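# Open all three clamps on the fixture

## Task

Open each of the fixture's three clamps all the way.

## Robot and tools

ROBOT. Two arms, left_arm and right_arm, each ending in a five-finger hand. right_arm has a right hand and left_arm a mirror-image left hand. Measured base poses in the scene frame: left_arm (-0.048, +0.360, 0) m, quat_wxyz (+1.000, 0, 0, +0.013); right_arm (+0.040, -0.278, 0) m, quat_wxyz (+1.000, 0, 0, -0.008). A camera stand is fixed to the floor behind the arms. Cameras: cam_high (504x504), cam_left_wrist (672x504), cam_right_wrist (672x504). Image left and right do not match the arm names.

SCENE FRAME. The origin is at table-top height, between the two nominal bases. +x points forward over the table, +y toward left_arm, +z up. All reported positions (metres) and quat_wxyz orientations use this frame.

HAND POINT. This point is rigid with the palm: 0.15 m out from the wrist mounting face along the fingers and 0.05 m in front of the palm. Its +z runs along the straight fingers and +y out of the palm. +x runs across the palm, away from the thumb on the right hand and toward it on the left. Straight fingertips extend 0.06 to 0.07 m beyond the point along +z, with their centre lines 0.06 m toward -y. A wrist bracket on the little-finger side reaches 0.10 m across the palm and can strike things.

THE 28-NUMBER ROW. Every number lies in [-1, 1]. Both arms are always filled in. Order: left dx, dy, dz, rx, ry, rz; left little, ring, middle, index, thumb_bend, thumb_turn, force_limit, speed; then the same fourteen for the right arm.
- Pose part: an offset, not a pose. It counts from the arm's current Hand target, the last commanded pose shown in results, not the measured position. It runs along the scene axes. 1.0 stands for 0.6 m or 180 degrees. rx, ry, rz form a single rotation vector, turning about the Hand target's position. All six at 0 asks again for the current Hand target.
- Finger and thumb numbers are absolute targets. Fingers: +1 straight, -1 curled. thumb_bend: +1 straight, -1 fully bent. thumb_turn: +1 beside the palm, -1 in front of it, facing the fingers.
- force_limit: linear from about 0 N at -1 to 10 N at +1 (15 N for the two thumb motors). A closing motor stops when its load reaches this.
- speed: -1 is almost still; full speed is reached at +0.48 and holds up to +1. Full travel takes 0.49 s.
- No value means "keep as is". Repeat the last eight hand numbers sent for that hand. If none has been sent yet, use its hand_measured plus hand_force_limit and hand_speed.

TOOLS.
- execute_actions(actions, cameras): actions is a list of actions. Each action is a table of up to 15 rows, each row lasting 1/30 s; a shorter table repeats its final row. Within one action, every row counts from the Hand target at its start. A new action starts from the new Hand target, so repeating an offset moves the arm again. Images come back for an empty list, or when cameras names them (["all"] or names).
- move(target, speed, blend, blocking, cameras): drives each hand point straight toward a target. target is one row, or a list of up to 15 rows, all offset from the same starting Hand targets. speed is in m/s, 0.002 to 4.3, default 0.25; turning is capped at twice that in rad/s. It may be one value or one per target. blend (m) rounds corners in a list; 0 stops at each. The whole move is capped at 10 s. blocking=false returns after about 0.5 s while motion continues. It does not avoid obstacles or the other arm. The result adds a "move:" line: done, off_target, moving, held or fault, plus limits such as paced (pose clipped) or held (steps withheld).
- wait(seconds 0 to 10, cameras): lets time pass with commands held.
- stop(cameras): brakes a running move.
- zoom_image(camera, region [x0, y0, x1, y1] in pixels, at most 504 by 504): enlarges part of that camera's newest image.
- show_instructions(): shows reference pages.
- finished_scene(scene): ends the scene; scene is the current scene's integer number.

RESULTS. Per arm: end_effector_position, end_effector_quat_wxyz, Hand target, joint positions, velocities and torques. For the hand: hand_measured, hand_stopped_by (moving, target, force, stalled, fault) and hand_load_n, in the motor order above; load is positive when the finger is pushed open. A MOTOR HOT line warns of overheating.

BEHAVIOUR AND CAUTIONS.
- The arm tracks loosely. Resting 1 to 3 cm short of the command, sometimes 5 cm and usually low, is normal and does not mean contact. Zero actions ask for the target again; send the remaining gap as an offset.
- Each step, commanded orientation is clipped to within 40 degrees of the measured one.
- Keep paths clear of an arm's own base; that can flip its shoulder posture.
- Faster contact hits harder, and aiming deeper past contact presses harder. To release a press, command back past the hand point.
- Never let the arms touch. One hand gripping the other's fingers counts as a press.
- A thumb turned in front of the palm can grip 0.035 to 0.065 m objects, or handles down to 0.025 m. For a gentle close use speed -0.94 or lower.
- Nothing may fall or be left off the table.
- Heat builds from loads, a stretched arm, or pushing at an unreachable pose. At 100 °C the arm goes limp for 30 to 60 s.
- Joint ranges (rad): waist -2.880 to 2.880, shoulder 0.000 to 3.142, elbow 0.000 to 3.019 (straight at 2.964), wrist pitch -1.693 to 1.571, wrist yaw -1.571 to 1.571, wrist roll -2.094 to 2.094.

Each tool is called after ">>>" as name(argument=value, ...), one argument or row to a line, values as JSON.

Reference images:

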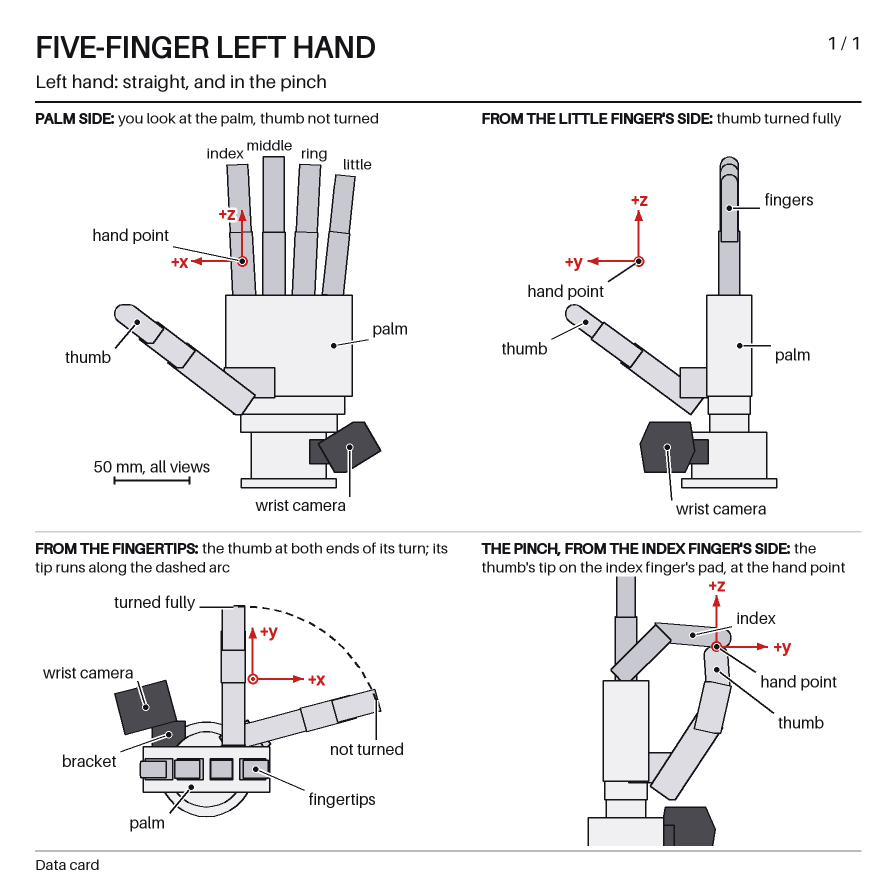

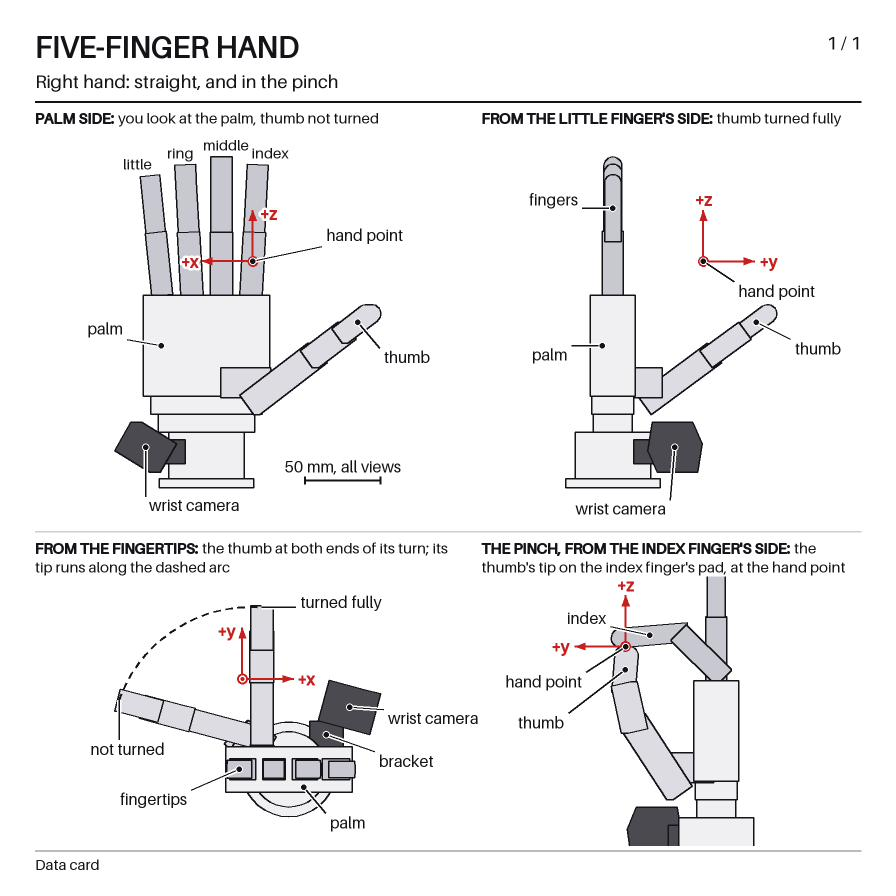

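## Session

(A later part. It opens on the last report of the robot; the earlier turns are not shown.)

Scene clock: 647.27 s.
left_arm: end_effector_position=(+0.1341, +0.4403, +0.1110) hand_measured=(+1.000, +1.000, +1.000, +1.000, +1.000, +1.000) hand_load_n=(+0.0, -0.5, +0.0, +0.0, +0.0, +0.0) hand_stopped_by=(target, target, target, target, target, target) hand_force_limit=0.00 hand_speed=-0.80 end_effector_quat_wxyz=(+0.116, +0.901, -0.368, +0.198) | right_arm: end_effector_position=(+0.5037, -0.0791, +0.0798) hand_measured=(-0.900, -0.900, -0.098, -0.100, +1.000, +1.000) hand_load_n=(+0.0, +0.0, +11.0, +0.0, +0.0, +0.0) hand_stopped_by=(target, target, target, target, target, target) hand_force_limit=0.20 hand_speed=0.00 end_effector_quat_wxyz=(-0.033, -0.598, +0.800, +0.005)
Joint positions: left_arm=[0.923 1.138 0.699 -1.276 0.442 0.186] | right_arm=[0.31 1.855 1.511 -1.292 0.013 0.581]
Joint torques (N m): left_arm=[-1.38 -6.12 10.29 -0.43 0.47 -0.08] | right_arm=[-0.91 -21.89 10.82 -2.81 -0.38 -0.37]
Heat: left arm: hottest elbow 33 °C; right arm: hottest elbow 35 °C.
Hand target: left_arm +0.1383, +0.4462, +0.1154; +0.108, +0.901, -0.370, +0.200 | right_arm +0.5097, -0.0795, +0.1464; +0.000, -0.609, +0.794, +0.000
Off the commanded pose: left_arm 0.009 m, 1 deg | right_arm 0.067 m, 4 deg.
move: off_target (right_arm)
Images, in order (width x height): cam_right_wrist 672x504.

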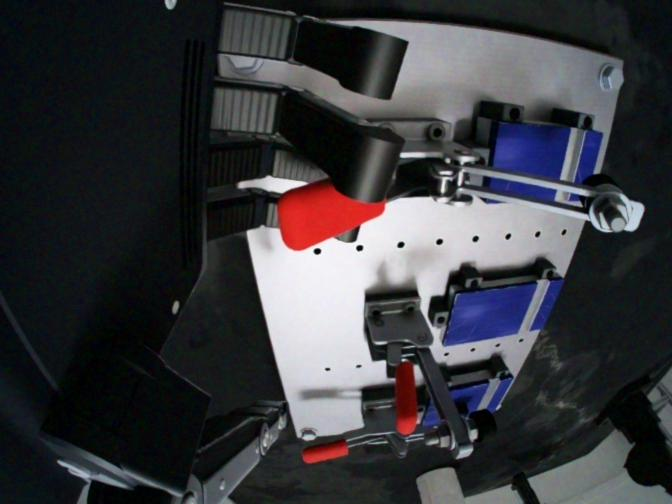

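>>> move(
  target=[0,0,0,0,0,0,1,1,1,1,1,1,0,-0.8,0.05,-0.01,-0.02,0,0,0,-0.9,-0.9,-0.1,-0.1,1,1,0.2,0],
  speed=0.08,
  cameras=["cam_right_wrist"],
)

Scene clock: 665.37 s.
left_arm: end_effector_position=(+0.1341, +0.4403, +0.1110) hand_measured=(+1.000, +1.000, +1.000, +1.000, +1.000, +1.000) hand_load_n=(+0.5, +0.0, +0.0, +0.0, +0.0, +0.0) hand_stopped_by=(target, target, target, target, target, target) hand_force_limit=0.00 hand_speed=-0.80 end_effector_quat_wxyz=(+0.116, +0.901, -0.368, +0.198) | right_arm: end_effector_position=(+0.5252, -0.0854, +0.1181) hand_measured=(-0.900, -0.900, -0.100, -0.100, +1.000, +1.000) hand_load_n=(+0.0, +0.0, +0.0, +0.0, +0.0, +0.0) hand_stopped_by=(target, target, target, target, target, target) hand_force_limit=0.20 hand_speed=0.00 end_effector_quat_wxyz=(-0.017, -0.607, +0.795, +0.005)
Joint positions: left_arm=[0.923 1.138 0.699 -1.276 0.442 0.186] | right_arm=[0.286 1.856 1.618 -1.369 0.004 0.537]
Joint torques (N m): left_arm=[-1.73 -6.07 10.25 -0.32 0.46 -0.09] | right_arm=[-1.03 -15.62 10.04 -0.23 -0.1 -0.18]
Heat: left arm: hottest elbow 33 °C; right arm: hottest elbow 38 °C.
Hand target: left_arm +0.1383, +0.4462, +0.1154; +0.108, +0.901, -0.370, +0.200 | right_arm +0.5397, -0.0854, +0.1344; +0.000, -0.608, +0.794, +0.000
Off the commanded pose: left_arm 0.009 m, 1 deg | right_arm 0.022 m, 2 deg.
move: off_target (right_arm)
Images, in order (width x height): cam_right_wrist 672x504.

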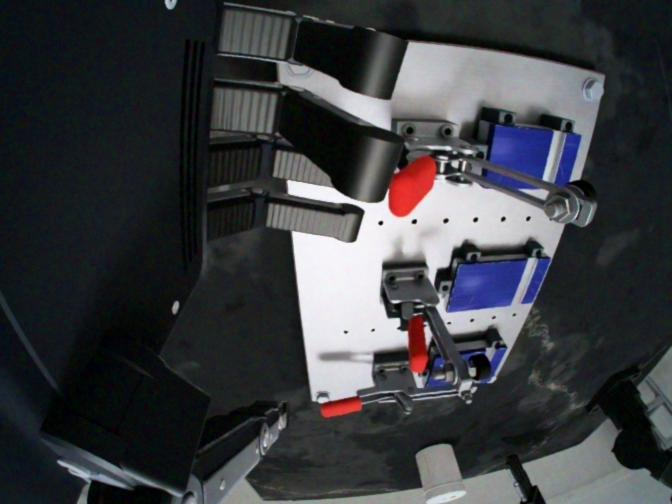

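>>> move(
  target=[0,0,0,0,0,0,1,1,1,1,1,1,0,-0.8,-0.1,0.01,-0.01,0,0,0,-0.9,-0.9,-0.1,-0.1,1,1,0.2,0],
  speed=0.08,
  cameras=["cam_right_wrist","cam_high"],
)

Scene clock: 680.97 s.
left_arm: end_effector_position=(+0.1341, +0.4403, +0.1110) hand_measured=(+1.000, +1.000, +1.000, +1.000, +1.000, +1.000) hand_load_n=(+0.0, +0.0, +0.0, +0.0, +0.0, +0.0) hand_stopped_by=(target, target, target, target, target, target) hand_force_limit=0.00 hand_speed=-0.80 end_effector_quat_wxyz=(+0.116, +0.901, -0.368, +0.198) | right_arm: end_effector_position=(+0.4952, -0.0887, +0.1155) hand_measured=(-0.900, -0.900, -0.100, -0.100, +1.000, +1.000) hand_load_n=(+0.0, +0.0, +2.0, +0.0, +0.0, +0.0) hand_stopped_by=(target, target, target, target, target, target) hand_force_limit=0.20 hand_speed=0.00 end_effector_quat_wxyz=(-0.002, -0.601, +0.799, -0.003)
Joint positions: left_arm=[0.923 1.138 0.699 -1.276 0.442 0.186] | right_arm=[0.295 1.756 1.474 -1.29 0.007 0.561]
Joint torques (N m): left_arm=[-1.08 -6.3 10.18 -0.31 0.44 -0.06] | right_arm=[1.26 -17.14 5.44 -0.4 -0.23 -0.02]
Heat: left arm: hottest elbow 33 °C; right arm: hottest elbow 37 °C.
Hand target: left_arm +0.1383, +0.4462, +0.1154; +0.108, +0.901, -0.370, +0.200 | right_arm +0.4797, -0.0796, +0.1283; +0.000, -0.608, +0.794, +0.000
Off the commanded pose: left_arm 0.009 m, 1 deg | right_arm 0.022 m, 1 deg.
move: off_target (right_arm)
Images, in order (width x height): cam_high 504x504, cam_right_wrist 672x504.

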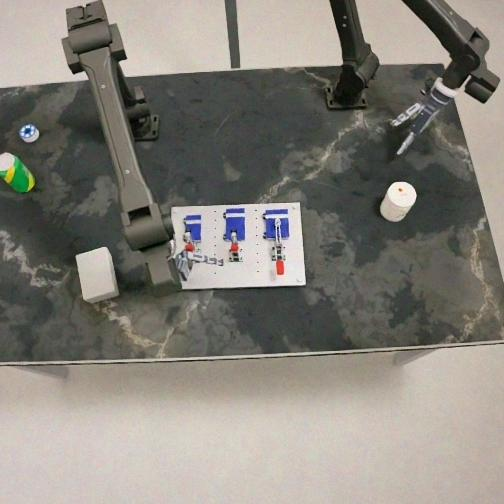

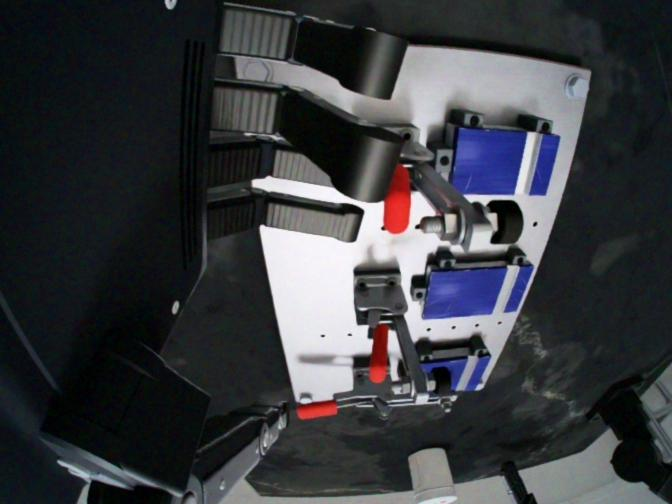

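>>> move(
  target=[0,0,0,0,0,0,1,1,1,1,1,1,0,-0.8,-0.06,0.0,0.0,0,0,0,-0.9,-0.9,-0.1,-0.1,1,1,0.2,0],
  speed=0.08,
  cameras=["cam_right_wrist","cam_high"],
)

Scene clock: 688.83 s.
left_arm: end_effector_position=(+0.1341, +0.4403, +0.1110) hand_measured=(+1.000, +1.000, +1.000, +1.000, +1.000, +1.000) hand_load_n=(+0.0, +0.0, +0.0, +0.0, +0.0, +0.0) hand_stopped_by=(target, target, target, target, target, target) hand_force_limit=0.00 hand_speed=-0.80 end_effector_quat_wxyz=(+0.116, +0.901, -0.368, +0.198) | right_arm: end_effector_position=(+0.4922, -0.0896, +0.1169) hand_measured=(-0.900, -0.900, -0.098, -0.100, +1.000, +1.000) hand_load_n=(+0.0, +0.0, +8.5, +0.0, +0.0, +0.0) hand_stopped_by=(target, target, target, target, target, target) hand_force_limit=0.20 hand_speed=0.00 end_effector_quat_wxyz=(+0.031, -0.579, +0.814, -0.021)
Joint positions: left_arm=[0.923 1.138 0.699 -1.276 0.442 0.186] | right_arm=[0.297 1.688 1.393 -1.205 0.02 0.615]
Joint torques (N m): left_arm=[-1.44 -6.3 10.32 -0.27 0.47 -0.07] | right_arm=[2.55 -17.14 3.85 -2.67 -0.68 -0.37]
Heat: left arm: hottest elbow 33 °C; right arm: hottest elbow 36 °C.
Hand target: left_arm +0.1383, +0.4462, +0.1154; +0.108, +0.901, -0.370, +0.200 | right_arm +0.4437, -0.0795, +0.1283; +0.000, -0.608, +0.794, +0.000
Off the commanded pose: left_arm 0.009 m, 1 deg | right_arm 0.051 m, 6 deg.
move: off_target (right_arm)
Images, in order (width x height): cam_high 504x504, cam_right_wrist 672x504.

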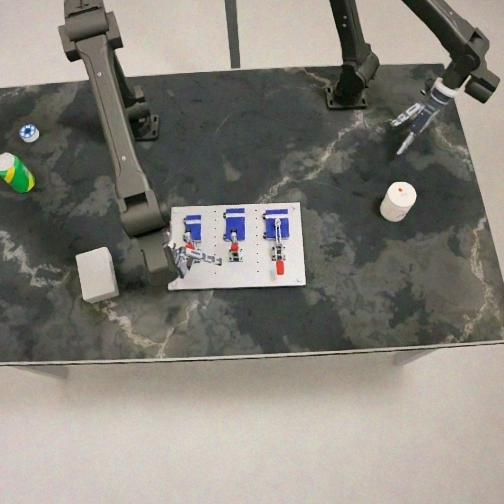

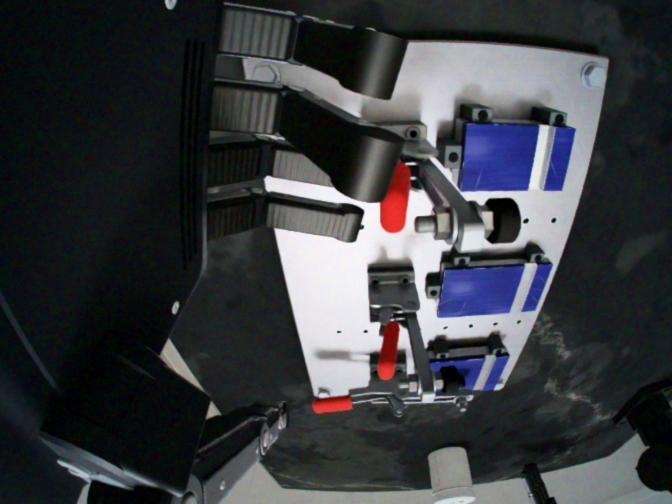

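>>> move(
  target=[
    [0,0,0,0,0,0,1,1,1,1,1,1,0,-0.8,0.16,0.0,0.0,0,0,0,-0.9,-0.9,-0.1,-0.1,1,1,0.2,0],
    [0,0,0,0,0,0,1,1,1,1,1,1,0,-0.8,0.16,-0.3,0.25,0,0,0,-0.9,-0.9,-0.1,-0.1,1,1,0.2,0],
    [0,0,0,0,0,0,1,1,1,1,1,1,0,-0.8,-0.25,-0.42,0.3,0,0,0,-0.9,-0.9,-0.1,-0.1,1,1,0.2,0],
  ],
  speed=[0.12,0.25,0.3],
  blend=[0.02,0.05,0],
  cameras=["all"],
)

Scene clock: 708.93 s.
left_arm: end_effector_position=(+0.1341, +0.4403, +0.1110) hand_measured=(+1.000, +1.000, +1.000, +1.000, +1.000, +1.000) hand_load_n=(+0.0, +0.0, +0.0, +0.0, +0.0, +0.0) hand_stopped_by=(target, target, target, target, target, target) hand_force_limit=0.00 hand_speed=-0.80 end_effector_quat_wxyz=(+0.116, +0.901, -0.368, +0.198) | right_arm: end_effector_position=(+0.2955, -0.3307, +0.3101) hand_measured=(-0.900, -0.900, -0.100, -0.100, +1.000, +1.000) hand_load_n=(+0.0, +0.0, +0.0, +0.0, +0.0, +0.0) hand_stopped_by=(target, target, target, target, target, target) hand_force_limit=0.20 hand_speed=0.00 end_effector_quat_wxyz=(+0.030, -0.605, +0.795, -0.038)
Joint positions: left_arm=[0.923 1.138 0.699 -1.276 0.442 0.186] | right_arm=[-0.298 1.13 1.343 -1.688 -0.006 -0.044]
Joint torques (N m): left_arm=[-1.2 -6.3 10.35 -0.4 0.47 -0.08] | right_arm=[-0.79 -4.42 6.72 0.24 -0.06 -0.18]
Heat: left arm: hottest elbow 33 °C; right arm: hottest elbow 34 °C.
Hand target: left_arm +0.1383, +0.4462, +0.1154; +0.108, +0.901, -0.370, +0.200 | right_arm +0.2936, -0.3315, +0.3083; +0.000, -0.608, +0.794, +0.000
Off the commanded pose: left_arm 0.009 m, 1 deg | right_arm 0.003 m, 6 deg.
joint sent to its limit (right arm) — joint 4 (wrist pitch), lower limit. The joint targets are off in orientation, not in position.
move: off_target (right_arm)

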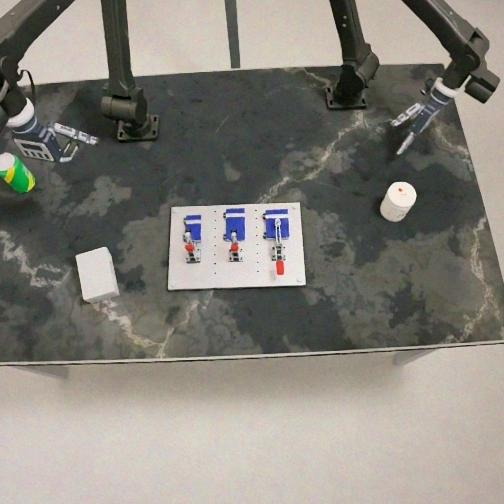

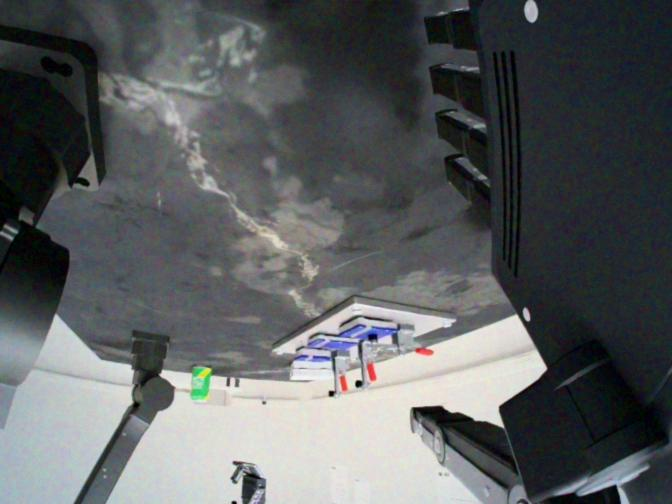

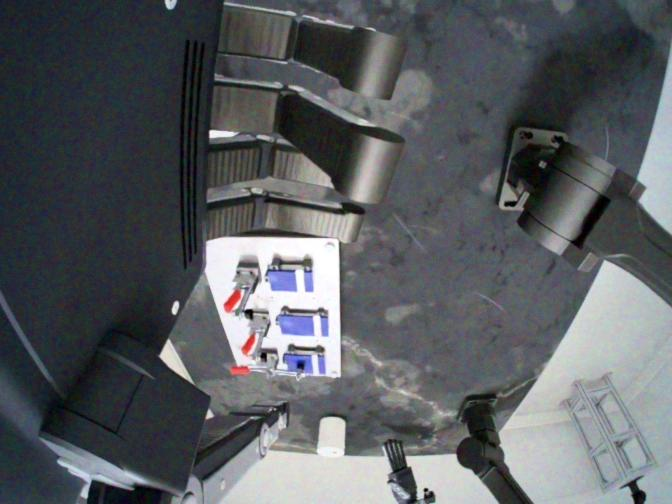

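>>> zoom_image(
  camera="cam_high",
  region=[165, 200, 305, 295],
)

>>> zoom_image(
  camera="cam_left_wrist",
  region=[260, 285, 470, 400],
)

>>> zoom_image(
  camera="cam_right_wrist",
  region=[200, 230, 350, 390],
)

Scaled by 3.600 from the camera's 504x504 image, which has a finer 720x720 frame.

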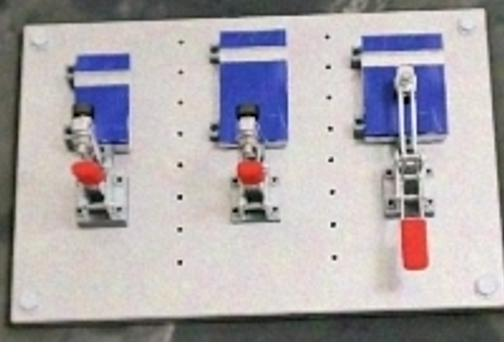

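Scaled by 2.400 from the camera's 672x504 image, which has a finer 960x720 frame.

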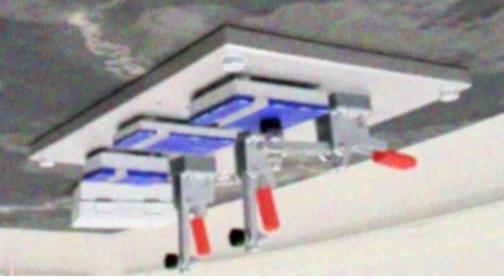

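Scaled by 3.150 from the camera's 672x504 image, which has a finer 960x720 frame.

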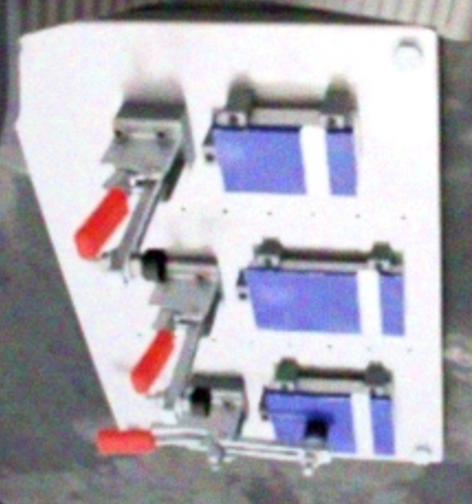

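>>> move(
  target=[
    [0.187,-0.193,0.275,0.06,0.03,-0.08,-0.1,-0.1,-0.1,-0.1,1,1,0.4,-0.2,0,0,0,0,0,0,-0.9,-0.9,-0.1,-0.1,1,1,0.2,0],
    [0.73,-0.53,0.12,0.135,0.06,-0.166,-0.1,-0.1,-0.1,-0.1,1,1,0.4,-0.2,0,0,0,0,0,0,-0.9,-0.9,-0.1,-0.1,1,1,0.2,0],
  ],
  speed=0.3,
  blend=0.08,
  cameras=["all"],
)

Scene clock: 766.83 s.
left_arm: end_effector_position=(+0.5680, +0.1292, +0.1691) hand_measured=(-0.100, -0.100, -0.100, -0.100, +1.000, +1.000) hand_load_n=(+0.0, +0.0, +0.0, +0.0, +0.0, +0.0) hand_stopped_by=(target, target, target, target, target, target) hand_force_limit=0.40 hand_speed=-0.20 end_effector_quat_wxyz=(+0.001, +0.791, -0.611, +0.008) | right_arm: end_effector_position=(+0.2955, -0.3307, +0.3101) hand_measured=(-0.900, -0.900, -0.100, -0.100, +1.000, +1.000) hand_load_n=(+0.0, +0.0, +0.0, +0.0, +0.0, +0.0) hand_stopped_by=(target, target, target, target, target, target) hand_force_limit=0.20 hand_speed=0.00 end_effector_quat_wxyz=(+0.030, -0.605, +0.795, -0.038)
Joint positions: left_arm=[-0.294 2.237 2.372 -1.691 0.008 -0.524] | right_arm=[-0.298 1.13 1.343 -1.688 -0.006 -0.045]
Joint torques (N m): left_arm=[-2.2 -26.17 13.65 -0.42 -0.1 -0.17] | right_arm=[-0.79 -4.42 6.72 0.24 -0.05 -0.18]
Heat: left arm: hottest elbow 33 °C; right arm: hottest elbow 33 °C.
Hand target: left_arm +0.5762, +0.1282, +0.1874; +0.000, +0.793, -0.609, +0.000 | right_arm +0.2936, -0.3315, +0.3083; +0.000, -0.608, +0.794, +0.000
Off the commanded pose: left_arm 0.020 m, 1 deg | right_arm 0.003 m, 6 deg.
joint sent to its limit (left arm) — joint 4 (wrist pitch), lower limit. The joint targets are off in orientation, not in position.
joint sent to its limit (right arm) — joint 4 (wrist pitch), lower limit. The joint targets are off in orientation, not in position.
move: off_target (left_arm, right_arm)

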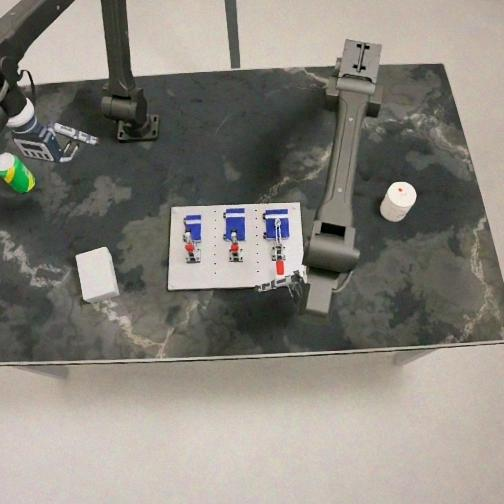

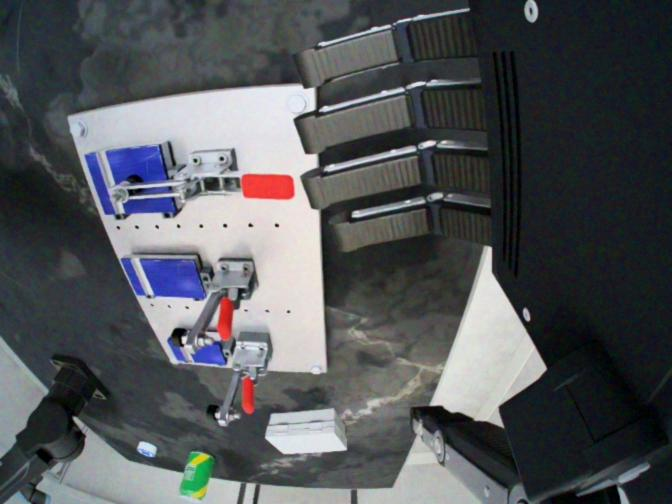

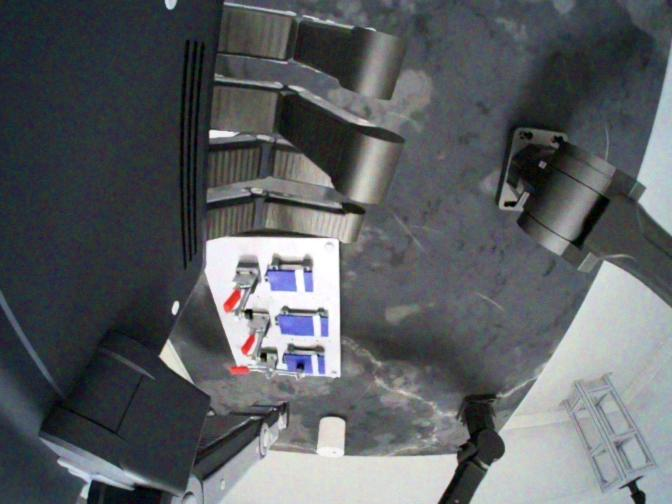

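>>> move(
  target=[0.01,0,-0.2,0,0,0,-0.1,-0.1,-0.1,-0.1,1,1,0.4,-0.2,0,0,0,0,0,0,-0.9,-0.9,-0.1,-0.1,1,1,0.2,0],
  speed=0.15,
  cameras=["cam_left_wrist"],
)

Scene clock: 774.43 s.
left_arm: end_effector_position=(+0.5781, +0.1273, +0.0737) hand_measured=(-0.100, -0.100, -0.100, -0.100, +1.000, +1.000) hand_load_n=(+0.0, +0.0, +0.0, +0.0, -0.5, +0.0) hand_stopped_by=(target, target, target, target, target, target) hand_force_limit=0.40 hand_speed=-0.20 end_effector_quat_wxyz=(+0.002, +0.791, -0.611, -0.001) | right_arm: end_effector_position=(+0.2955, -0.3307, +0.3101) hand_measured=(-0.900, -0.900, -0.100, -0.100, +1.000, +1.000) hand_load_n=(+0.0, +0.0, +0.0, +0.0, +0.0, +0.0) hand_stopped_by=(target, target, target, target, target, target) hand_force_limit=0.20 hand_speed=0.00 end_effector_quat_wxyz=(+0.030, -0.605, +0.795, -0.038)
Joint positions: left_arm=[-0.294 2.287 2.209 -1.495 0.003 -0.524] | right_arm=[-0.298 1.13 1.343 -1.688 -0.006 -0.045]
Joint torques (N m): left_arm=[-1.79 -25.52 10.15 0.31 -0.14 -0.09] | right_arm=[-0.79 -4.42 6.72 0.24 -0.05 -0.18]
Heat: left arm: hottest elbow 33 °C; right arm: hottest elbow 33 °C.
Hand target: left_arm +0.5822, +0.1282, +0.0673; +0.000, +0.793, -0.609, +0.000 | right_arm +0.2936, -0.3315, +0.3083; +0.000, -0.608, +0.794, +0.000
Off the commanded pose: left_arm 0.008 m, 0 deg | right_arm 0.003 m, 6 deg.
joint sent to its limit (right arm) — joint 4 (wrist pitch), lower limit. The joint targets are off in orientation, not in position.
move: off_target (right_arm)
Images, in order (width x height): cam_left_wrist 672x504.

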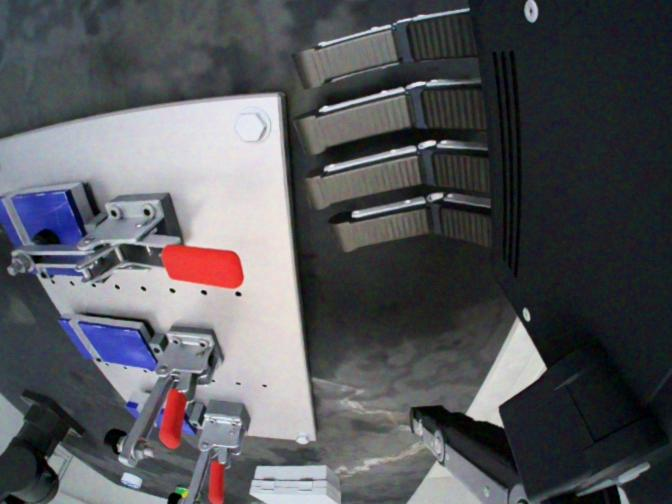

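>>> move(
  target=[
    [0,-0.033,-0.01,0,0,0,-0.5,-0.5,-0.1,-0.1,1,1,0.4,-0.2,0,0,0,0,0,0,-0.9,-0.9,-0.1,-0.1,1,1,0.2,0],
    [-0.05,-0.035,-0.012,0,0,0,-0.5,-0.5,-0.1,-0.1,1,1,0.4,-0.2,0,0,0,0,0,0,-0.9,-0.9,-0.1,-0.1,1,1,0.2,0],
  ],
  speed=0.1,
  cameras=["cam_left_wrist"],
)

Scene clock: 799.97 s.
left_arm: end_effector_position=(+0.5500, +0.1136, +0.0558) hand_measured=(-0.500, -0.500, -0.100, -0.100, +1.000, +1.000) hand_load_n=(+0.0, +0.0, +0.0, +0.0, +0.0, +0.0) hand_stopped_by=(target, target, target, target, target, target) hand_force_limit=0.40 hand_speed=-0.20 end_effector_quat_wxyz=(+0.005, +0.792, -0.610, -0.008) | right_arm: end_effector_position=(+0.2955, -0.3307, +0.3101) hand_measured=(-0.900, -0.900, -0.100, -0.100, +1.000, +1.000) hand_load_n=(+0.0, +0.0, +0.0, +0.0, +0.0, +0.0) hand_stopped_by=(target, target, target, target, target, target) hand_force_limit=0.20 hand_speed=0.00 end_effector_quat_wxyz=(+0.030, -0.605, +0.795, -0.038)
Joint positions: left_arm=[-0.324 2.229 2.057 -1.417 0.003 -0.557] | right_arm=[-0.298 1.13 1.343 -1.688 -0.006 -0.045]
Joint torques (N m): left_arm=[-2.32 -26.29 9.7 0.17 -0.11 -0.16] | right_arm=[-0.85 -4.42 6.72 0.25 -0.05 -0.18]
Heat: left arm: hottest elbow 33 °C; right arm: hottest elbow 33 °C.
Hand target: left_arm +0.5522, +0.1072, +0.0600; +0.000, +0.793, -0.609, +0.000 | right_arm +0.2936, -0.3315, +0.3083; +0.000, -0.608, +0.794, +0.000
Off the commanded pose: left_arm 0.008 m, 1 deg | right_arm 0.003 m, 6 deg.
joint sent to its limit (right arm) — joint 4 (wrist pitch), lower limit. The joint targets are off in orientation, not in position.
move: off_target (right_arm)
Images, in order (width x height): cam_left_wrist 672x504.

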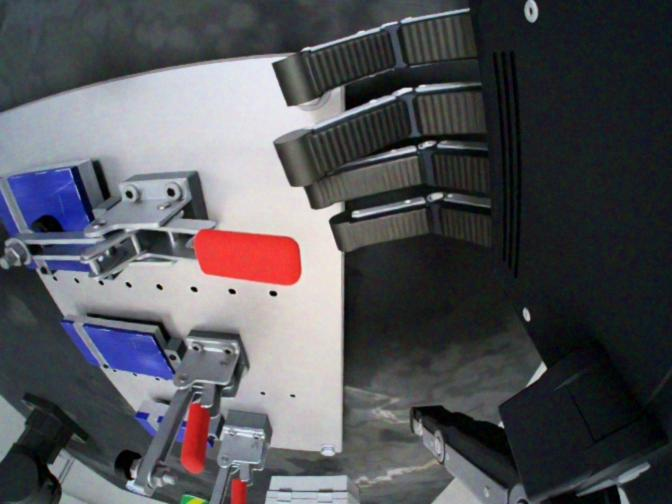

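>>> move(
  target=[
    [0,-0.023,-0.008,0,0,0,-0.5,-0.5,-0.1,-0.1,1,1,0.4,-0.2,0,0,0,0,0,0,-0.9,-0.9,-0.1,-0.1,1,1,0.2,0],
    [-0.06,-0.023,-0.008,0,0,0,-0.5,-0.5,-0.1,-0.1,1,1,0.4,-0.2,0,0,0,0,0,0,-0.9,-0.9,-0.1,-0.1,1,1,0.2,0],
  ],
  speed=0.1,
  blend=0.01,
  cameras=["cam_left_wrist"],
)

Scene clock: 809.60 s.
left_arm: end_effector_position=(+0.5143, +0.0967, +0.0547) hand_measured=(-0.500, -0.500, -0.100, -0.100, +1.000, +1.000) hand_load_n=(+0.0, +0.0, -0.5, +0.0, +0.0, +0.0) hand_stopped_by=(target, target, target, target, target, target) hand_force_limit=0.40 hand_speed=-0.20 end_effector_quat_wxyz=(+0.003, +0.791, -0.612, -0.005) | right_arm: end_effector_position=(+0.2955, -0.3307, +0.3101) hand_measured=(-0.900, -0.900, -0.100, -0.100, +1.000, +1.000) hand_load_n=(+0.0, +0.0, +0.0, +0.0, +0.0, +0.0) hand_stopped_by=(target, target, target, target, target, target) hand_force_limit=0.20 hand_speed=0.00 end_effector_quat_wxyz=(+0.030, -0.605, +0.795, -0.038)
Joint positions: left_arm=[-0.366 2.137 1.897 -1.341 0.003 -0.593] | right_arm=[-0.298 1.13 1.343 -1.688 -0.006 -0.045]
Joint torques (N m): left_arm=[-1.96 -24.12 9.28 0.21 -0.12 -0.17] | right_arm=[-0.79 -4.42 6.74 0.24 -0.06 -0.18]
Heat: left arm: hottest elbow 33 °C; right arm: hottest elbow 33 °C.
Hand target: left_arm +0.5163, +0.0934, +0.0553; -0.001, +0.793, -0.609, +0.000 | right_arm +0.2936, -0.3315, +0.3083; +0.000, -0.608, +0.794, +0.000
Off the commanded pose: left_arm 0.004 m, 1 deg | right_arm 0.003 m, 6 deg.
joint sent to its limit (right arm) — joint 4 (wrist pitch), lower limit. The joint targets are off in orientation, not in position.
move: off_target (right_arm); blend cut to 0.0073 m at target 1
Images, in order (width x height): cam_left_wrist 672x504.

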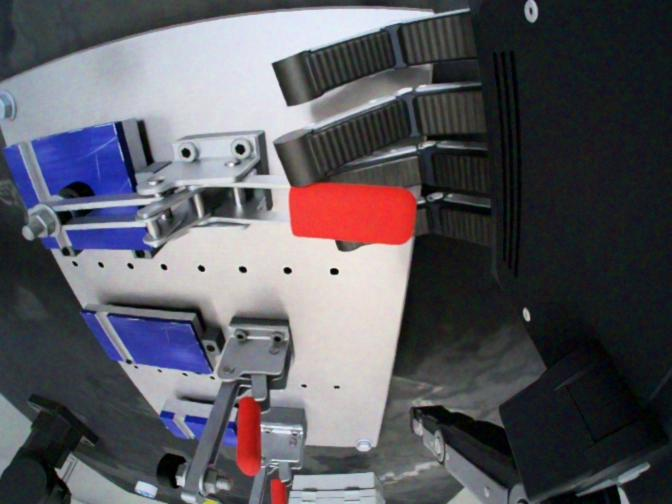

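>>> move(
  target=[
    [0.015,0.01,0.09,0,0,0,-0.5,-0.5,-0.1,-0.1,1,1,0.4,-0.2,0,0,0,0,0,0,-0.9,-0.9,-0.1,-0.1,1,1,0.2,0],
    [0.037,0.01,0.13,0,0,0,-0.5,-0.5,-0.1,-0.1,1,1,0.4,-0.2,0,0,0,0,0,0,-0.9,-0.9,-0.1,-0.1,1,1,0.2,0],
  ],
  speed=0.08,
  blend=0.01,
  cameras=["cam_left_wrist"],
)

Scene clock: 823.27 s.
left_arm: end_effector_position=(+0.5300, +0.0991, +0.1283) hand_measured=(-0.500, -0.500, -0.100, -0.100, +1.000, +1.000) hand_load_n=(+0.0, +0.0, +0.0, +0.0, +0.0, +0.0) hand_stopped_by=(target, target, target, target, target, target) hand_force_limit=0.40 hand_speed=-0.20 end_effector_quat_wxyz=(+0.000, +0.794, -0.608, -0.006) | right_arm: end_effector_position=(+0.2955, -0.3307, +0.3101) hand_measured=(-0.900, -0.900, -0.100, -0.100, +1.000, +1.000) hand_load_n=(+0.0, +0.0, +0.0, +0.0, +0.0, +0.0) hand_stopped_by=(target, target, target, target, target, target) hand_force_limit=0.20 hand_speed=0.00 end_effector_quat_wxyz=(+0.030, -0.605, +0.795, -0.038)
Joint positions: left_arm=[-0.356 2.148 2.11 -1.545 -0.005 -0.594] | right_arm=[-0.298 1.13 1.343 -1.688 -0.006 -0.045]
Joint torques (N m): left_arm=[-1.32 -23.53 13.05 -0.55 0.23 0.04] | right_arm=[-0.73 -4.42 6.72 0.25 -0.05 -0.18]
Heat: left arm: hottest elbow 33 °C; right arm: hottest elbow 33 °C.
Hand target: left_arm +0.5386, +0.0995, +0.1332; +0.000, +0.793, -0.609, +0.000 | right_arm +0.2936, -0.3315, +0.3083; +0.000, -0.608, +0.794, +0.000
Off the commanded pose: left_arm 0.010 m, 1 deg | right_arm 0.003 m, 6 deg.
joint sent to its limit (right arm) — joint 4 (wrist pitch), lower limit. The joint targets are off in orientation, not in position.
move: off_target (right_arm)
Images, in order (width x height): cam_left_wrist 672x504.

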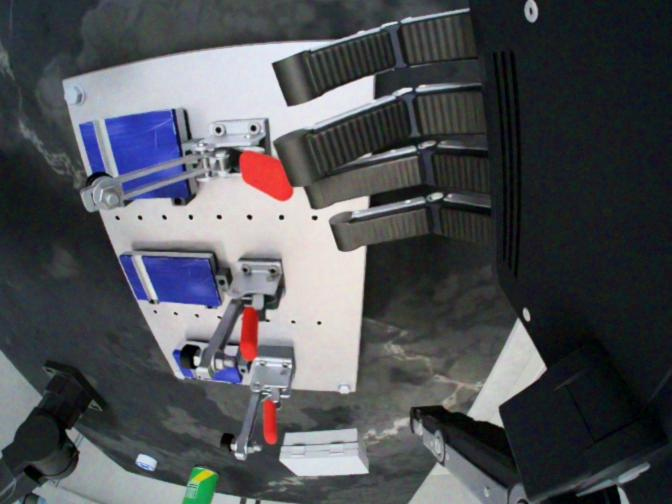

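>>> move(
  target=[-0.108,0,-0.02,0,0,0,-0.5,-0.5,-0.1,-0.1,1,1,0.4,-0.2,0,0,0,0,0,0,-0.9,-0.9,-0.1,-0.1,1,1,0.2,0],
  speed=0.08,
  cameras=["cam_left_wrist"],
)

Scene clock: 834.47 s.
left_arm: end_effector_position=(+0.4741, +0.1059, +0.1233) hand_measured=(-0.500, -0.500, -0.100, -0.100, +1.000, +1.000) hand_load_n=(+0.0, +0.0, +0.0, -0.5, +0.0, +0.0) hand_stopped_by=(target, target, target, target, target, target) hand_force_limit=0.40 hand_speed=-0.20 end_effector_quat_wxyz=(-0.001, +0.792, -0.610, -0.004) | right_arm: end_effector_position=(+0.2955, -0.3307, +0.3101) hand_measured=(-0.900, -0.900, -0.100, -0.100, +1.000, +1.000) hand_load_n=(+0.0, +0.0, +0.0, +0.0, +0.0, +0.0) hand_stopped_by=(target, target, target, target, target, target) hand_force_limit=0.20 hand_speed=0.00 end_effector_quat_wxyz=(+0.030, -0.605, +0.795, -0.038)
Joint positions: left_arm=[-0.375 1.976 1.818 -1.419 -0.003 -0.607] | right_arm=[-0.298 1.13 1.343 -1.688 -0.006 -0.045]
Joint torques (N m): left_arm=[-2.2 -22.24 9.17 0.23 0.17 -0.2] | right_arm=[-0.79 -4.42 6.72 0.24 -0.05 -0.18]
Heat: left arm: hottest shoulder 33 °C; right arm: hottest elbow 33 °C.
Hand target: left_arm +0.4737, +0.0995, +0.1212; +0.000, +0.793, -0.609, +0.000 | right_arm +0.2936, -0.3315, +0.3083; +0.000, -0.608, +0.794, +0.000
Off the commanded pose: left_arm 0.007 m, 0 deg | right_arm 0.003 m, 6 deg.
joint sent to its limit (right arm) — joint 4 (wrist pitch), lower limit. The joint targets are off in orientation, not in position.
move: off_target (right_arm)
Images, in order (width x height): cam_left_wrist 672x504.

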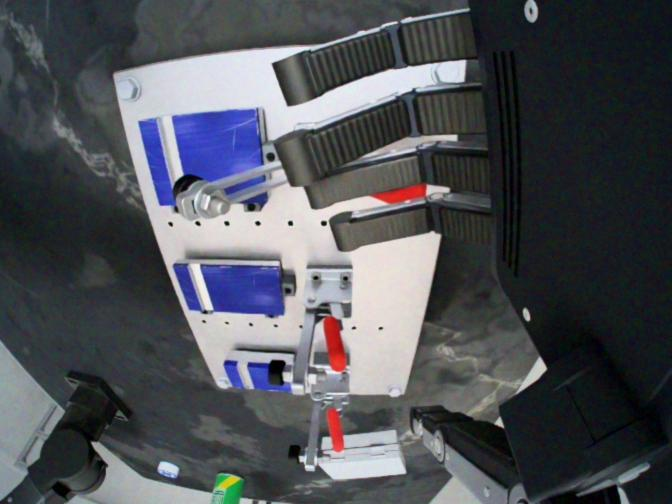

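>>> move(
  target=[
    [0.11,-0.005,0.01,0,0,0,-0.5,-0.5,-0.1,-0.1,1,1,0.4,-0.2,0,0,0,0,0,0,-0.9,-0.9,-0.1,-0.1,1,1,0.2,0],
    [0.11,-0.005,-0.035,0,0,0,-0.5,-0.5,-0.1,-0.1,1,1,0.4,-0.2,0,0,0,0,0,0,-0.9,-0.9,-0.1,-0.1,1,1,0.2,0],
  ],
  speed=0.12,
  blend=0.01,
  cameras=["cam_left_wrist"],
)

Scene clock: 848.93 s.
left_arm: end_effector_position=(+0.5330, +0.0942, +0.1070) hand_measured=(-0.500, -0.500, -0.100, -0.100, +1.000, +1.000) hand_load_n=(+0.0, +0.0, +0.0, +0.5, +0.0, +0.0) hand_stopped_by=(target, target, target, target, target, target) hand_force_limit=0.40 hand_speed=-0.20 end_effector_quat_wxyz=(-0.001, +0.794, -0.608, -0.002) | right_arm: end_effector_position=(+0.2955, -0.3307, +0.3101) hand_measured=(-0.900, -0.900, -0.100, -0.100, +1.000, +1.000) hand_load_n=(+0.0, +0.0, +0.0, +0.0, +0.0, +0.0) hand_stopped_by=(target, target, target, target, target, target) hand_force_limit=0.20 hand_speed=0.00 end_effector_quat_wxyz=(+0.030, -0.605, +0.795, -0.038)
Joint positions: left_arm=[-0.361 2.16 2.075 -1.49 -0.003 -0.6] | right_arm=[-0.298 1.13 1.343 -1.688 -0.006 -0.045]
Joint torques (N m): left_arm=[-1.03 -23.77 10.7 0.28 0.15 0.08] | right_arm=[-0.79 -4.42 6.71 0.25 -0.05 -0.18]
Heat: left arm: hottest elbow 33 °C; right arm: hottest elbow 33 °C.
Hand target: left_arm +0.5396, +0.0964, +0.1002; +0.000, +0.793, -0.609, +0.000 | right_arm +0.2936, -0.3315, +0.3083; +0.000, -0.608, +0.794, +0.000
Off the commanded pose: left_arm 0.010 m, 0 deg | right_arm 0.003 m, 6 deg.
joint sent to its limit (right arm) — joint 4 (wrist pitch), lower limit. The joint targets are off in orientation, not in position.
move: off_target (right_arm)
Images, in order (width x height): cam_left_wrist 672x504.

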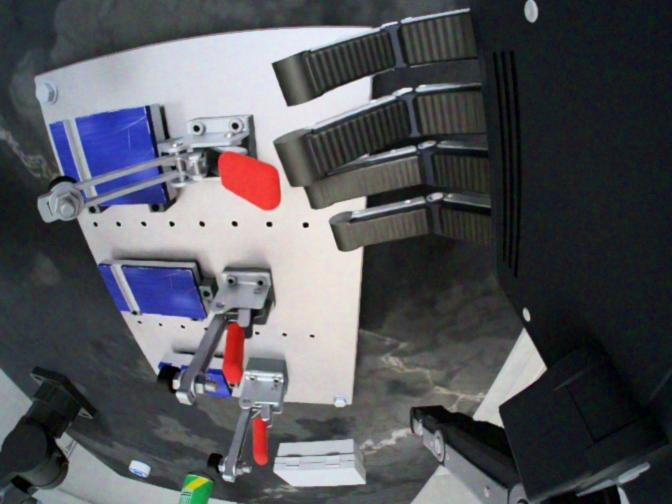

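>>> move(
  target=[
    [-0.02,0,-0.02,0,0,0,-0.5,-0.5,-0.1,-0.1,1,1,0.4,-0.2,0,0,0,0,0,0,-0.9,-0.9,-0.1,-0.1,1,1,0.2,0],
    [-0.105,0,0.0,0,0,0,-0.5,-0.5,-0.1,-0.1,1,1,0.4,-0.2,0,0,0,0,0,0,-0.9,-0.9,-0.1,-0.1,1,1,0.2,0],
  ],
  speed=0.08,
  blend=0.01,
  cameras=["cam_left_wrist"],
)

Scene clock: 857.53 s.
left_arm: end_effector_position=(+0.4844, +0.1048, +0.0978) hand_measured=(-0.500, -0.500, -0.100, -0.100, +1.000, +1.000) hand_load_n=(+0.0, +0.0, +1.0, +0.0, +0.0, +0.0) hand_stopped_by=(target, target, target, target, target, target) hand_force_limit=0.40 hand_speed=-0.20 end_effector_quat_wxyz=(-0.005, +0.795, -0.606, +0.003) | right_arm: end_effector_position=(+0.2955, -0.3307, +0.3101) hand_measured=(-0.900, -0.900, -0.100, -0.100, +1.000, +1.000) hand_load_n=(+0.0, +0.0, +0.0, +0.0, +0.0, +0.0) hand_stopped_by=(target, target, target, target, target, target) hand_force_limit=0.20 hand_speed=0.00 end_effector_quat_wxyz=(+0.030, -0.605, +0.795, -0.038)
Joint positions: left_arm=[-0.372 2.005 1.797 -1.355 -0.007 -0.615] | right_arm=[-0.298 1.13 1.343 -1.688 -0.006 -0.045]
Joint torques (N m): left_arm=[-3.08 -23.41 9.17 -0.47 0.35 -0.13] | right_arm=[-0.73 -4.42 6.72 0.24 -0.05 -0.17]
Heat: left arm: hottest elbow 33 °C; right arm: hottest elbow 33 °C.
Hand target: left_arm +0.4767, +0.0964, +0.1002; +0.000, +0.793, -0.609, +0.000 | right_arm +0.2936, -0.3315, +0.3083; +0.000, -0.608, +0.794, +0.000
Off the commanded pose: left_arm 0.012 m, 1 deg | right_arm 0.003 m, 6 deg.
joint sent to its limit (right arm) — joint 4 (wrist pitch), lower limit. The joint targets are off in orientation, not in position.
move: off_target (left_arm, right_arm); blend cut to 0.0084 m at target 1
Images, in order (width x height): cam_left_wrist 672x504.

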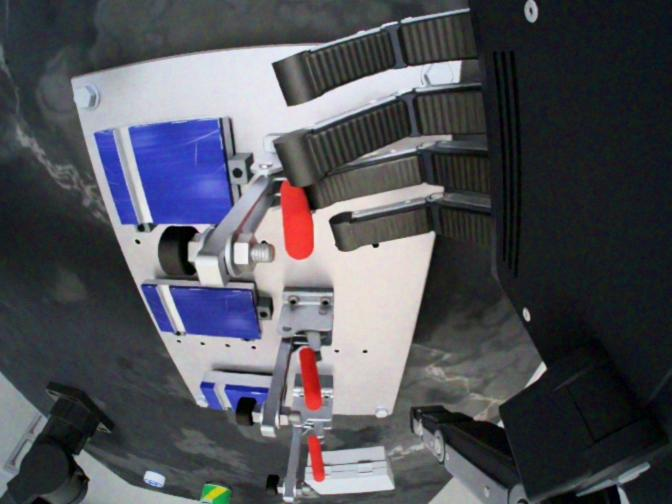

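>>> move(
  target=[-0.03,0,0.005,0,0,0,-0.5,-0.5,-0.1,-0.1,1,1,0.4,-0.2,0,0,0,0,0,0,-0.9,-0.9,-0.1,-0.1,1,1,0.2,0],
  speed=0.08,
  cameras=["cam_left_wrist"],
)

Scene clock: 863.93 s.
left_arm: end_effector_position=(+0.4812, +0.1063, +0.0987) hand_measured=(-0.500, -0.500, -0.100, -0.100, +1.000, +1.000) hand_load_n=(+0.0, +0.0, +4.0, +0.5, -0.5, +0.0) hand_stopped_by=(target, target, target, target, target, target) hand_force_limit=0.40 hand_speed=-0.20 end_effector_quat_wxyz=(-0.011, +0.803, -0.596, +0.014) | right_arm: end_effector_position=(+0.2955, -0.3307, +0.3101) hand_measured=(-0.900, -0.900, -0.100, -0.100, +1.000, +1.000) hand_load_n=(+0.0, +0.0, +0.0, +0.5, +0.0, +0.0) hand_stopped_by=(target, target, target, target, target, target) hand_force_limit=0.20 hand_speed=0.00 end_effector_quat_wxyz=(+0.030, -0.605, +0.795, -0.038)
Joint positions: left_arm=[-0.372 1.971 1.749 -1.315 -0.012 -0.64] | right_arm=[-0.298 1.13 1.343 -1.688 -0.006 -0.045]
Joint torques (N m): left_arm=[-3.6 -23.94 7.64 -1.24 0.54 0.03] | right_arm=[-0.79 -4.42 6.72 0.23 -0.06 -0.18]
Heat: left arm: hottest elbow 33 °C; right arm: hottest elbow 33 °C.
Hand target: left_arm +0.4586, +0.0964, +0.1032; +0.000, +0.793, -0.609, +0.000 | right_arm +0.2936, -0.3315, +0.3083; +0.000, -0.608, +0.794, +0.000
Off the commanded pose: left_arm 0.025 m, 3 deg | right_arm 0.003 m, 6 deg.
joint sent to its limit (right arm) — joint 4 (wrist pitch), lower limit. The joint targets are off in orientation, not in position.
move: off_target (left_arm, right_arm)
Images, in order (width x height): cam_left_wrist 672x504.

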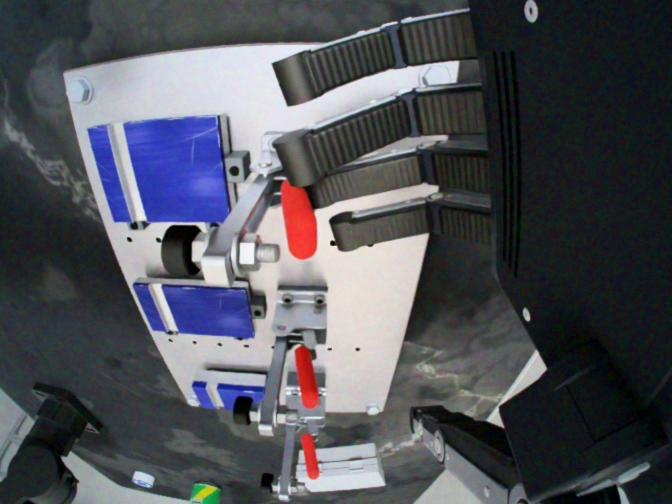

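>>> move(
  target=[
    [0.14,0,0,0,0,0,-0.5,-0.5,-0.1,-0.1,1,1,0.4,-0.2,0,0,0,0,0,0,-0.9,-0.9,-0.1,-0.1,1,1,0.2,0],
    [0.12,0.15,0.25,0,0,0,-0.5,-0.5,-0.1,-0.1,1,1,0.4,-0.2,0,0,0,0,0,0,-0.9,-0.9,-0.1,-0.1,1,1,0.2,0],
    [-0.1,0.4,0.3,0,0,0,-0.5,-0.5,-0.1,-0.1,1,1,0.4,-0.2,0,0,0,0,0,0,-0.9,-0.9,-0.1,-0.1,1,1,0.2,0],
  ],
  speed=[0.12,0.25,0.3],
  blend=[0.02,0.05,0],
  cameras=["cam_high"],
)

>>> zoom_image(
  camera="cam_high",
  region=[165, 200, 305, 295],
)

Scene clock: 877.17 s.
left_arm: end_effector_position=(+0.3992, +0.3401, +0.2864) hand_measured=(-0.500, -0.500, -0.100, -0.100, +1.000, +1.000) hand_load_n=(+0.0, +0.0, +0.0, +0.0, +0.0, +0.0) hand_stopped_by=(target, target, target, target, target, target) hand_force_limit=0.40 hand_speed=-0.20 end_effector_quat_wxyz=(-0.004, +0.799, -0.601, +0.005) | right_arm: end_effector_position=(+0.2955, -0.3307, +0.3101) hand_measured=(-0.900, -0.900, -0.100, -0.100, +1.000, +1.000) hand_load_n=(+0.5, +0.0, +0.0, +0.0, +0.0, +0.0) hand_stopped_by=(target, target, target, target, target, target) hand_force_limit=0.20 hand_speed=0.00 end_effector_quat_wxyz=(+0.030, -0.605, +0.795, -0.038)
Joint positions: left_arm=[0.03 1.639 1.774 -1.694 0 -0.227] | right_arm=[-0.298 1.13 1.343 -1.688 -0.006 -0.045]
Joint torques (N m): left_arm=[-2.08 -16.09 9.55 -0.18 0.01 0.06] | right_arm=[-0.79 -4.42 6.72 0.25 -0.05 -0.18]
Heat: left arm: hottest elbow 33 °C; right arm: hottest elbow 33 °C.
Hand target: left_arm +0.3986, +0.3365, +0.2831; +0.000, +0.793, -0.609, +0.000 | right_arm +0.2936, -0.3315, +0.3083; +0.000, -0.608, +0.794, +0.000
Off the commanded pose: left_arm 0.005 m, 1 deg | right_arm 0.003 m, 6 deg.
joint sent to its limit (right arm) — joint 4 (wrist pitch), lower limit. The joint targets are off in orientation, not in position.
move: off_target (right_arm)
Images, in order (width x height): cam_high 504x504.

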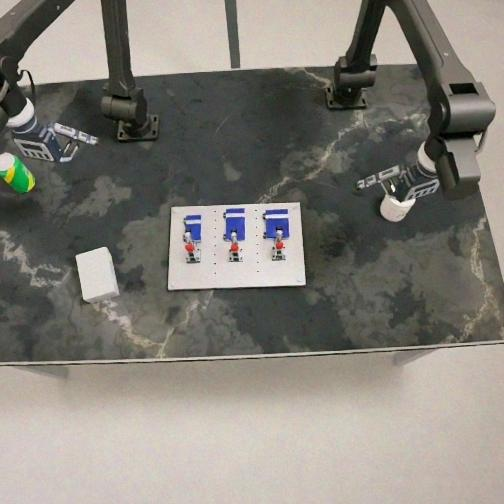

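Scaled by 3.600 from the camera's 504x504 image, which has a finer 720x720 frame.

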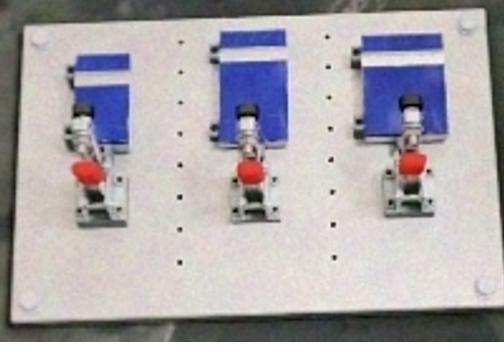

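>>> finished_scene(
  scene=1,
)

The scene is finished: the task was done.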